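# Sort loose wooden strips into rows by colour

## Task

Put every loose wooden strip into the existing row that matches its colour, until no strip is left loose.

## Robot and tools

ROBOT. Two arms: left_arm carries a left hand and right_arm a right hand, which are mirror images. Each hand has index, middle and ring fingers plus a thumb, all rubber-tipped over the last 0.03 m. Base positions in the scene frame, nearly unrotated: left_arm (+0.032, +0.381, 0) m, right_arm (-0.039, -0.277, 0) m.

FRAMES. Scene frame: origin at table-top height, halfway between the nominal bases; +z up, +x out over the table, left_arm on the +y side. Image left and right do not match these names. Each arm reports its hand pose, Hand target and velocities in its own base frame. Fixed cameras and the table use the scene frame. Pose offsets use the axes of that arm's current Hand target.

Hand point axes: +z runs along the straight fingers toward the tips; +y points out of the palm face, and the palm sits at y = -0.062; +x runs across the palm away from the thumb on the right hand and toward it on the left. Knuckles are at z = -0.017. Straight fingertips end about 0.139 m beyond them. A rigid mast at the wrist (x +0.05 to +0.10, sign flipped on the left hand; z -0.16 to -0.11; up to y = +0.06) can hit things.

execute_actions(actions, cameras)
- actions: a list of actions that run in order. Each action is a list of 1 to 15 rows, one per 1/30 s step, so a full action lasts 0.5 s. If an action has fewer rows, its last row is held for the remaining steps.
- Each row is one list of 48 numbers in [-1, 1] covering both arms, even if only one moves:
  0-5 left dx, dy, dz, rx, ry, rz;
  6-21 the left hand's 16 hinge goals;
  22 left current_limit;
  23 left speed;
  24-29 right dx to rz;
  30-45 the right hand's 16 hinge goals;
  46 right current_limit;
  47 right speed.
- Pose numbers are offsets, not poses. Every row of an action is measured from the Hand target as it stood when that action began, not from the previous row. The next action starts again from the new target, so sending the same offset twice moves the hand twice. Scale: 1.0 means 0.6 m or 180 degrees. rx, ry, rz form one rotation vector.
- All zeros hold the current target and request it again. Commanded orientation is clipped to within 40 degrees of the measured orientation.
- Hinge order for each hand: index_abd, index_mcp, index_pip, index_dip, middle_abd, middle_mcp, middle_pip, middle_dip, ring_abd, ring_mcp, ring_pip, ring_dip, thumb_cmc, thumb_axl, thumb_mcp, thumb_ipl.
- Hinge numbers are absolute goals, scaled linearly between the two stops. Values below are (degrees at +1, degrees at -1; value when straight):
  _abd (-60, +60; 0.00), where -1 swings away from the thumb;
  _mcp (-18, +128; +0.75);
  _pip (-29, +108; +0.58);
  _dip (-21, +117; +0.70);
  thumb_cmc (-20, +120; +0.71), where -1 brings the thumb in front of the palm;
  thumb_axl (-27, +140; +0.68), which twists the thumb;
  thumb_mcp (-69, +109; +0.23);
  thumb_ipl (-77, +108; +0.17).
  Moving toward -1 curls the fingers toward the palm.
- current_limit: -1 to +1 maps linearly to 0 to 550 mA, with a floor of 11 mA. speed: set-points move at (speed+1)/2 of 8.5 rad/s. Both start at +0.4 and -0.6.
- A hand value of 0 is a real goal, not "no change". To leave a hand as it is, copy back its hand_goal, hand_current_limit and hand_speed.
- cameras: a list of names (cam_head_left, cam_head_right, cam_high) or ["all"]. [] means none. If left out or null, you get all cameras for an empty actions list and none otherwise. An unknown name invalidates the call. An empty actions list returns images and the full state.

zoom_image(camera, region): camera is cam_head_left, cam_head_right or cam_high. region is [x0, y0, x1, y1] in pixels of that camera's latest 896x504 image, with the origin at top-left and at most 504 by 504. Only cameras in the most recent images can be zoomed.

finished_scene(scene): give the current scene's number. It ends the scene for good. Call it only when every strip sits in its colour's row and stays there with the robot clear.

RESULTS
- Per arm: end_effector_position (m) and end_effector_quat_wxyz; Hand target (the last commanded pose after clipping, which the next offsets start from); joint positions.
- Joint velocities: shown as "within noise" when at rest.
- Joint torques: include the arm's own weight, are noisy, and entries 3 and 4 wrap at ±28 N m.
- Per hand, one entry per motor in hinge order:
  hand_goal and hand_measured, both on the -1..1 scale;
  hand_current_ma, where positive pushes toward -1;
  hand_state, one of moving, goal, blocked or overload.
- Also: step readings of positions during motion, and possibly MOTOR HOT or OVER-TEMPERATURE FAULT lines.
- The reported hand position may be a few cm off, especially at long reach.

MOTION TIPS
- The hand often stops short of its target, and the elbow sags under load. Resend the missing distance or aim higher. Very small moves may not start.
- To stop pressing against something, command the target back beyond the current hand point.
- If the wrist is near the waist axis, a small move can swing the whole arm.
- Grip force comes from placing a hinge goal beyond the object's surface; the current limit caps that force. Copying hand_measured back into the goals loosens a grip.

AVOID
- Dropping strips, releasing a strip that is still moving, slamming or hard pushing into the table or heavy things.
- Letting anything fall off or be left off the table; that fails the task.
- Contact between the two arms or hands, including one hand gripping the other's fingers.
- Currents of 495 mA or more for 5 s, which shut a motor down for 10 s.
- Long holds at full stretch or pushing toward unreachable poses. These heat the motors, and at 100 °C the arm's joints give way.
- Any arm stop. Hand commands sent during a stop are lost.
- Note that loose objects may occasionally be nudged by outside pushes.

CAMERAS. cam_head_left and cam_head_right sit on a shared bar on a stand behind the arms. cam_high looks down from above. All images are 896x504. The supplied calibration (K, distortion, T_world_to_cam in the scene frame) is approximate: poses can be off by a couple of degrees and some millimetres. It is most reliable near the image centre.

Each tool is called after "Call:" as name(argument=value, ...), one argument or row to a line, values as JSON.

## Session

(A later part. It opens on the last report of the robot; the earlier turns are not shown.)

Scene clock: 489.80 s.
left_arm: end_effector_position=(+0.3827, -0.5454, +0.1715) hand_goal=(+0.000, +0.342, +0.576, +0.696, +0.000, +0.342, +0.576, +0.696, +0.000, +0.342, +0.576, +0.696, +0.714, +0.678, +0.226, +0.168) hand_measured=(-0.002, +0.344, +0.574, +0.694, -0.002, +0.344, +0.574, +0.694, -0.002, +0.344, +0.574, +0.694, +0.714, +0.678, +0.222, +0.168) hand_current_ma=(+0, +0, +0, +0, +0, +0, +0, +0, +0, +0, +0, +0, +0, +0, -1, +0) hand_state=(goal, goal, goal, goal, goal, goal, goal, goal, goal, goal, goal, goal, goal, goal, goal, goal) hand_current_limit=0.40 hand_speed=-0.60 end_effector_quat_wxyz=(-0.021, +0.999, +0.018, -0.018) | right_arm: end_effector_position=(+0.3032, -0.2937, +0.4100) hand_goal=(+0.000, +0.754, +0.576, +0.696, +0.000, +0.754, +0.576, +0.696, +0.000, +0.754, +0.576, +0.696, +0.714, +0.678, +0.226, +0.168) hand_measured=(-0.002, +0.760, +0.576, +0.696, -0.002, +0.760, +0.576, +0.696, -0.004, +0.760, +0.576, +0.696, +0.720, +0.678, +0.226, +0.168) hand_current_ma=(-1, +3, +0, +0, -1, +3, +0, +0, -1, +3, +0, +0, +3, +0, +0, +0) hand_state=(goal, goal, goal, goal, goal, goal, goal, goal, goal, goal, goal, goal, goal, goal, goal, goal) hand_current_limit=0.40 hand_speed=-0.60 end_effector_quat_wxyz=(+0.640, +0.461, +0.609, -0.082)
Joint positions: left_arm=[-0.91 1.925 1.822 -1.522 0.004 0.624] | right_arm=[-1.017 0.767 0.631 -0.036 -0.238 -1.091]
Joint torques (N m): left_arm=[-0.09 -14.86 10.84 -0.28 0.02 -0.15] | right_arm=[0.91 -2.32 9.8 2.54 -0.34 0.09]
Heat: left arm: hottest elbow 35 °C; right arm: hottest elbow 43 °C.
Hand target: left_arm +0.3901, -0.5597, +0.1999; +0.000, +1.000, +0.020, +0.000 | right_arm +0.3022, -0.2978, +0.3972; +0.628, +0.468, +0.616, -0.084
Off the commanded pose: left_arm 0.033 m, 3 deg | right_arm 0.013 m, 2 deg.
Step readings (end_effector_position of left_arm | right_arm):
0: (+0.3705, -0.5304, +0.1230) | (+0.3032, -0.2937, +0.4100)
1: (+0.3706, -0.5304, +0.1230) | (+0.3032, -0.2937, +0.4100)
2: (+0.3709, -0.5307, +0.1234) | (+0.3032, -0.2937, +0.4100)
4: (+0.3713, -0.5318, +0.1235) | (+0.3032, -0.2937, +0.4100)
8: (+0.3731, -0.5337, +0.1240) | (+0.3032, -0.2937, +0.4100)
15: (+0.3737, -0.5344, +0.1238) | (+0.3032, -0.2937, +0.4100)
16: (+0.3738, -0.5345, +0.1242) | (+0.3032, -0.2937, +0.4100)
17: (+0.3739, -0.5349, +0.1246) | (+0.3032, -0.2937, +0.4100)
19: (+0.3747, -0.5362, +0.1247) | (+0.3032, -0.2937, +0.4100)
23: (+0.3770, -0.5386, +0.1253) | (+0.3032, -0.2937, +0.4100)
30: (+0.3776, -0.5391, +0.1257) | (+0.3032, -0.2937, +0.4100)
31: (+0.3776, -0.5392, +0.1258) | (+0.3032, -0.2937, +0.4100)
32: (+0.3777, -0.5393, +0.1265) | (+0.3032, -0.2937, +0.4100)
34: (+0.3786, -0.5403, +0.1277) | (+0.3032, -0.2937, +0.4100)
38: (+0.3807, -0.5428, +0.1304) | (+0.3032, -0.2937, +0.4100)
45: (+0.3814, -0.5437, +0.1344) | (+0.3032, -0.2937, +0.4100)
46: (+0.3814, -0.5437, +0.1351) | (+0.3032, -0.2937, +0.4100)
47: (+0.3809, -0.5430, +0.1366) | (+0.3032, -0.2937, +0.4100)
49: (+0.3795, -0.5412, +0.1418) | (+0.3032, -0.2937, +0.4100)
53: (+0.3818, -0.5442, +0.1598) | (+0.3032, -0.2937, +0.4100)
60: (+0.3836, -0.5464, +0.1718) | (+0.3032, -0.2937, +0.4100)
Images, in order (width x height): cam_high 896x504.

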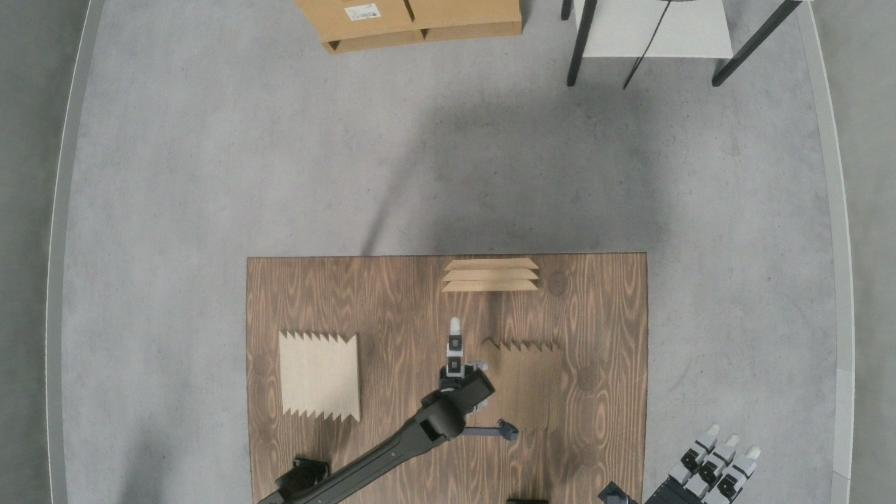

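Call:
execute_actions(
  actions=[
    [[0,-0.05,-0.08,0,0,0,0,0.342,0.576,0.696,0,0.342,0.576,0.696,0,0.342,0.576,0.696,0.714,0.678,0.226,0.168,0.4,-0.6,0,0,0,0,0,0,0,0.754,0.576,0.696,0,0.754,0.576,0.696,0,0.754,0.576,0.696,0.714,0.678,0.226,0.168,0.4,-0.6]],
    [[0,-0.2,0,0,0,0,0,0.342,0.576,0.696,0,0.342,0.576,0.696,0,0.342,0.576,0.696,0.714,0.678,0.226,0.168,0.4,-0.6,0,0,0,0,0,0,0,0.754,0.576,0.696,0,0.754,0.576,0.696,0,0.754,0.576,0.696,0.714,0.678,0.226,0.168,0.4,-0.6]],
  ],
  cameras=["cam_high"],
)

Call:
zoom_image(
  camera="cam_high",
  region=[450, 320, 590, 450],
)

Scene clock: 508.57 s.
left_arm: end_effector_position=(+0.3882, -0.4053, +0.2527) hand_goal=(+0.000, +0.342, +0.576, +0.696, +0.000, +0.342, +0.576, +0.696, +0.000, +0.342, +0.576, +0.696, +0.714, +0.678, +0.226, +0.168) hand_measured=(-0.002, +0.346, +0.574, +0.694, -0.002, +0.346, +0.574, +0.694, -0.002, +0.344, +0.574, +0.694, +0.712, +0.678, +0.222, +0.168) hand_current_ma=(+0, +0, +0, +0, +0, +0, +0, +0, +0, +0, +0, +0, +0, +0, -1, +0) hand_state=(goal, goal, goal, goal, goal, goal, goal, goal, goal, goal, goal, goal, goal, goal, goal, goal) hand_current_limit=0.40 hand_speed=-0.60 end_effector_quat_wxyz=(-0.001, +1.000, +0.030, +0.001) | right_arm: end_effector_position=(+0.3032, -0.2937, +0.4100) hand_goal=(+0.000, +0.754, +0.576, +0.696, +0.000, +0.754, +0.576, +0.696, +0.000, +0.754, +0.576, +0.696, +0.714, +0.678, +0.226, +0.168) hand_measured=(-0.002, +0.760, +0.576, +0.696, -0.002, +0.760, +0.576, +0.696, -0.004, +0.760, +0.576, +0.696, +0.720, +0.678, +0.226, +0.168) hand_current_ma=(-1, +3, +0, +0, -1, +3, +0, +0, -1, +3, +0, +0, +3, +0, +0, +0) hand_state=(goal, goal, goal, goal, goal, goal, goal, goal, goal, goal, goal, goal, goal, goal, goal, goal) hand_current_limit=0.40 hand_speed=-0.60 end_effector_quat_wxyz=(+0.640, +0.461, +0.609, -0.082)
Joint positions: left_arm=[-0.729 1.602 1.585 -1.555 -0.003 0.781] | right_arm=[-1.017 0.767 0.631 -0.036 -0.238 -1.091]
Joint torques (N m): left_arm=[-0.44 -11.11 6.06 0.58 0.28 0.03] | right_arm=[0.85 -2.37 9.81 2.54 -0.34 0.09]
Heat: left arm: hottest elbow 38 °C; right arm: hottest elbow 43 °C.
Hand target: left_arm +0.3842, -0.4097, +0.2481; +0.000, +1.000, +0.020, +0.000 | right_arm +0.3022, -0.2978, +0.3972; +0.628, +0.468, +0.616, -0.084
Off the commanded pose: left_arm 0.007 m, 1 deg | right_arm 0.013 m, 2 deg.
Step readings (end_effector_position of left_arm | right_arm):
0: (+0.3827, -0.5453, +0.1714) | (+0.3032, -0.2937, +0.4100)
1: (+0.3826, -0.5452, +0.1715) | (+0.3032, -0.2937, +0.4100)
2: (+0.3816, -0.5439, +0.1718) | (+0.3032, -0.2937, +0.4100)
4: (+0.3782, -0.5386, +0.1738) | (+0.3032, -0.2937, +0.4100)
8: (+0.3735, -0.5287, +0.1886) | (+0.3032, -0.2937, +0.4100)
15: (+0.3770, -0.5239, +0.2220) | (+0.3032, -0.2937, +0.4100)
16: (+0.3773, -0.5234, +0.2239) | (+0.3032, -0.2937, +0.4100)
17: (+0.3794, -0.5183, +0.2246) | (+0.3032, -0.2937, +0.4100)
19: (+0.3759, -0.5012, +0.2221) | (+0.3032, -0.2937, +0.4100)
23: (+0.3771, -0.4434, +0.2244) | (+0.3032, -0.2937, +0.4100)
30: (+0.3931, -0.4047, +0.2561) | (+0.3032, -0.2937, +0.4100)
Images, in order (width x height): cam_high 896x504.

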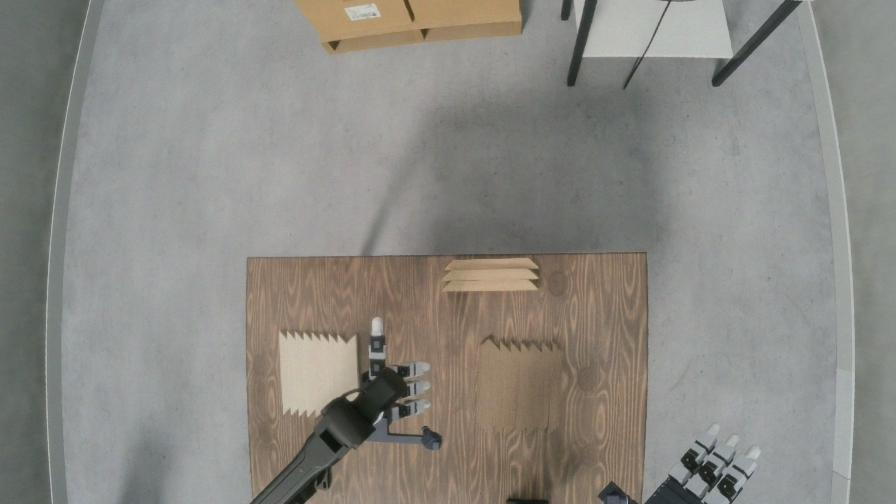

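Scaled by 3.600 from the camera's 896x504 image, which has a finer 1280x720 frame.

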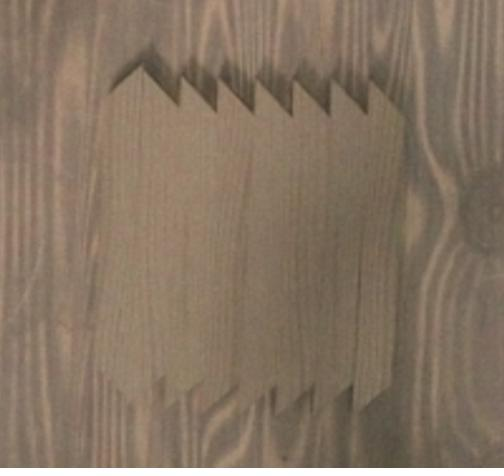

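Call:
execute_actions(
  actions=[
    [[-0.1,-0.2,0,0,0,0,0,0.342,0.576,0.696,0,0.342,0.576,0.696,0,0.342,0.576,0.696,0.714,0.678,0.226,0.168,0.4,-0.6,0,0,0,0,0,0,0,0.754,0.576,0.696,0,0.754,0.576,0.696,0,0.754,0.576,0.696,0.714,0.678,0.226,0.168,0.4,-0.6]],
  ],
  cameras=["all"],
)

Call:
zoom_image(
  camera="cam_high",
  region=[465, 325, 525, 385],
)

Call:
zoom_image(
  camera="cam_high",
  region=[270, 320, 390, 430],
)

Scene clock: 533.57 s.
left_arm: end_effector_position=(+0.3178, -0.2946, +0.2541) hand_goal=(+0.000, +0.342, +0.576, +0.696, +0.000, +0.342, +0.576, +0.696, +0.000, +0.342, +0.576, +0.696, +0.714, +0.678, +0.226, +0.168) hand_measured=(+0.000, +0.346, +0.576, +0.694, +0.000, +0.346, +0.576, +0.694, +0.000, +0.346, +0.574, +0.694, +0.712, +0.678, +0.222, +0.168) hand_current_ma=(+0, +1, +0, +0, +0, +1, +0, +0, +0, +1, +0, +0, +0, +0, -1, +0) hand_state=(goal, goal, goal, goal, goal, goal, goal, goal, goal, goal, goal, goal, goal, goal, goal, goal) hand_current_limit=0.40 hand_speed=-0.60 end_effector_quat_wxyz=(+0.001, +1.000, +0.021, +0.004) | right_arm: end_effector_position=(+0.3032, -0.2937, +0.4100) hand_goal=(+0.000, +0.754, +0.576, +0.696, +0.000, +0.754, +0.576, +0.696, +0.000, +0.754, +0.576, +0.696, +0.714, +0.678, +0.226, +0.168) hand_measured=(-0.002, +0.760, +0.576, +0.696, -0.002, +0.760, +0.576, +0.696, -0.004, +0.760, +0.576, +0.696, +0.720, +0.678, +0.226, +0.168) hand_current_ma=(-1, +3, +0, +0, -1, +3, +0, +0, -1, +3, +0, +0, +3, +0, +0, +0) hand_state=(goal, goal, goal, goal, goal, goal, goal, goal, goal, goal, goal, goal, goal, goal, goal, goal) hand_current_limit=0.40 hand_speed=-0.60 end_effector_quat_wxyz=(+0.640, +0.461, +0.609, -0.082)
Joint positions: left_arm=[-0.626 1.274 1.245 -1.534 -0.003 0.902] | right_arm=[-1.017 0.767 0.631 -0.036 -0.238 -1.091]
Joint torques (N m): left_arm=[0.97 -6.01 6.41 0.49 0.32 0.04] | right_arm=[0.91 -2.43 9.8 2.48 -0.34 0.09]
Heat: left arm: hottest elbow 37 °C; right arm: hottest elbow 43 °C.
Hand target: left_arm +0.3193, -0.2924, +0.2482; +0.000, +1.000, +0.020, -0.001 | right_arm +0.3022, -0.2978, +0.3972; +0.628, +0.468, +0.616, -0.084
Off the commanded pose: left_arm 0.007 m, 1 deg | right_arm 0.013 m, 2 deg.
Step readings (end_effector_position of left_arm | right_arm):
0: (+0.3881, -0.4054, +0.2527) | (+0.3032, -0.2937, +0.4100)
1: (+0.3871, -0.4046, +0.2509) | (+0.3032, -0.2937, +0.4100)
2: (+0.3836, -0.4010, +0.2475) | (+0.3032, -0.2937, +0.4100)
4: (+0.3643, -0.3797, +0.2337) | (+0.3032, -0.2937, +0.4100)
8: (+0.3301, -0.3257, +0.2227) | (+0.3032, -0.2937, +0.4100)
15: (+0.3228, -0.2957, +0.2586) | (+0.3032, -0.2937, +0.4100)

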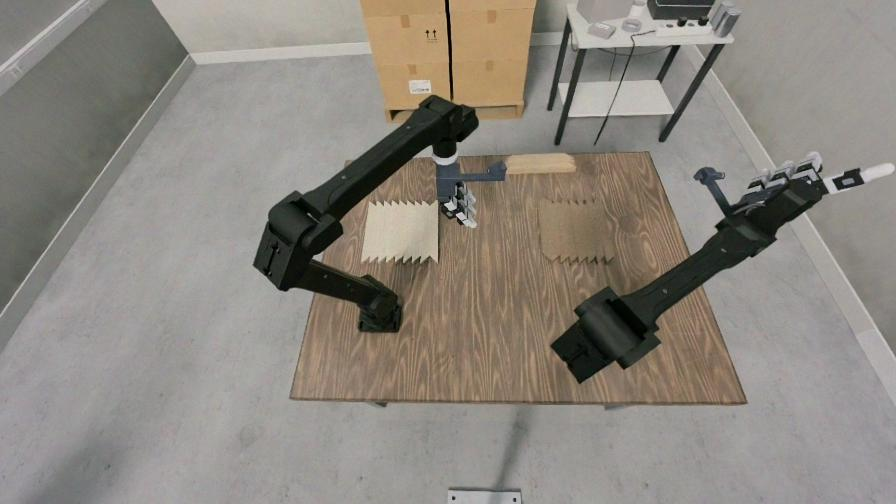

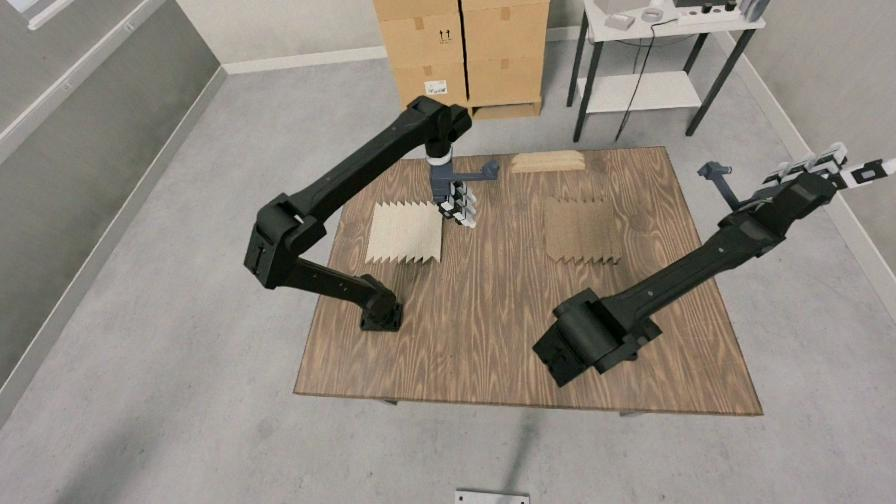

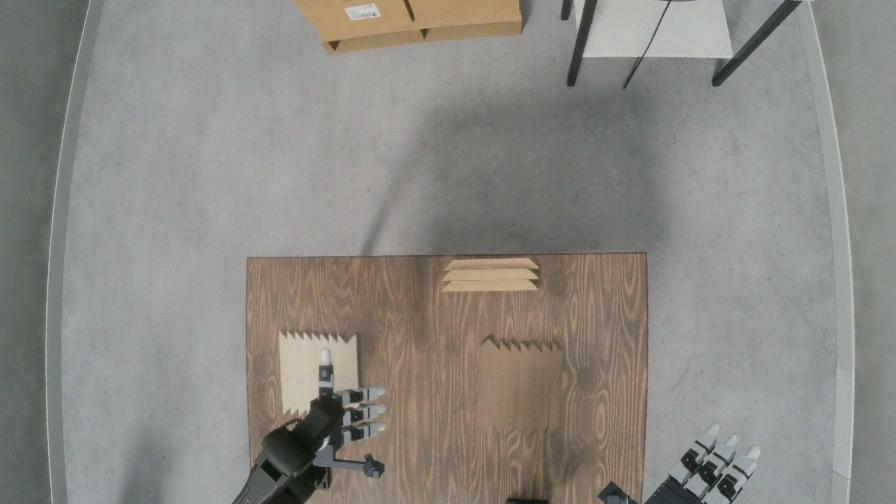

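Scaled by 8.400 from the camera's 896x504 image, which has a finer 1280x720 frame.

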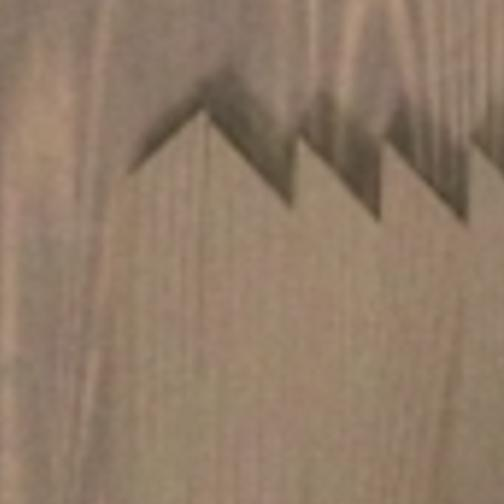

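Scaled by 4.200 from the camera's 896x504 image, which has a finer 1280x720 frame.

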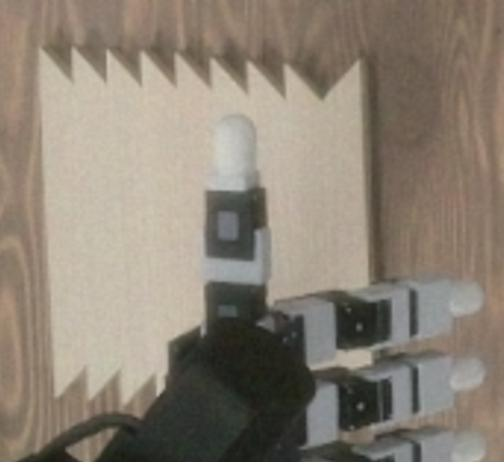

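Call:
zoom_image(
  camera="cam_high",
  region=[465, 385, 525, 445],
)

Call:
zoom_image(
  camera="cam_head_left",
  region=[520, 185, 630, 275],
)

Call:
zoom_image(
  camera="cam_head_left",
  region=[350, 185, 460, 275],
)

Scaled by 8.400 from the camera's 896x504 image, which has a finer 1280x720 frame.

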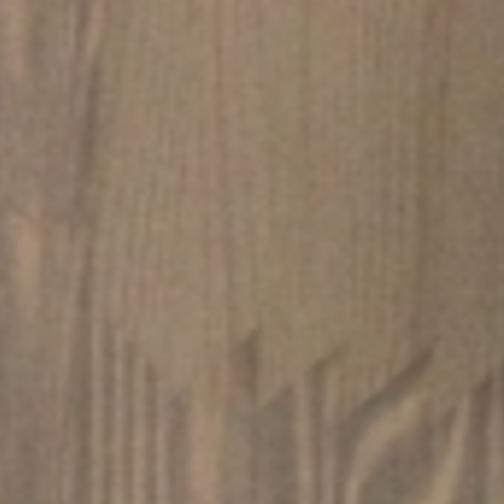

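Scaled by 4.582 from the camera's 896x504 image, which has a finer 1280x720 frame.

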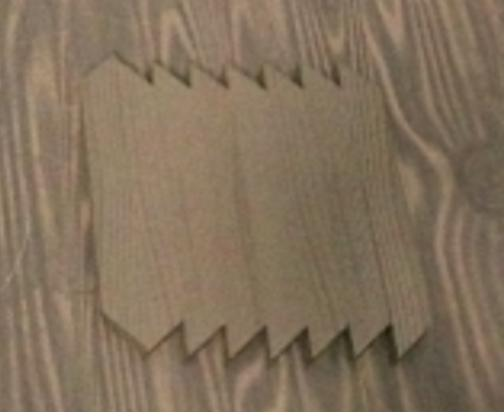

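Scaled by 4.582 from the camera's 896x504 image, which has a finer 1280x720 frame.

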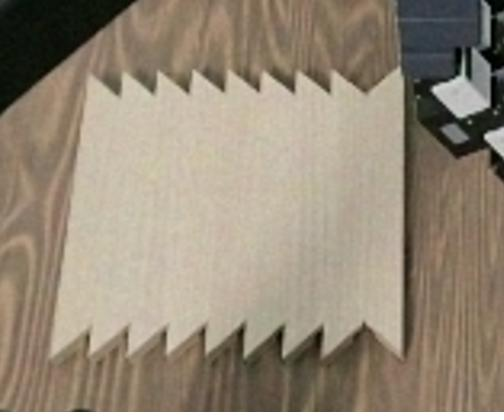

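Call:
finished_scene(
  scene=2,
)

The scene is finished: the task was done.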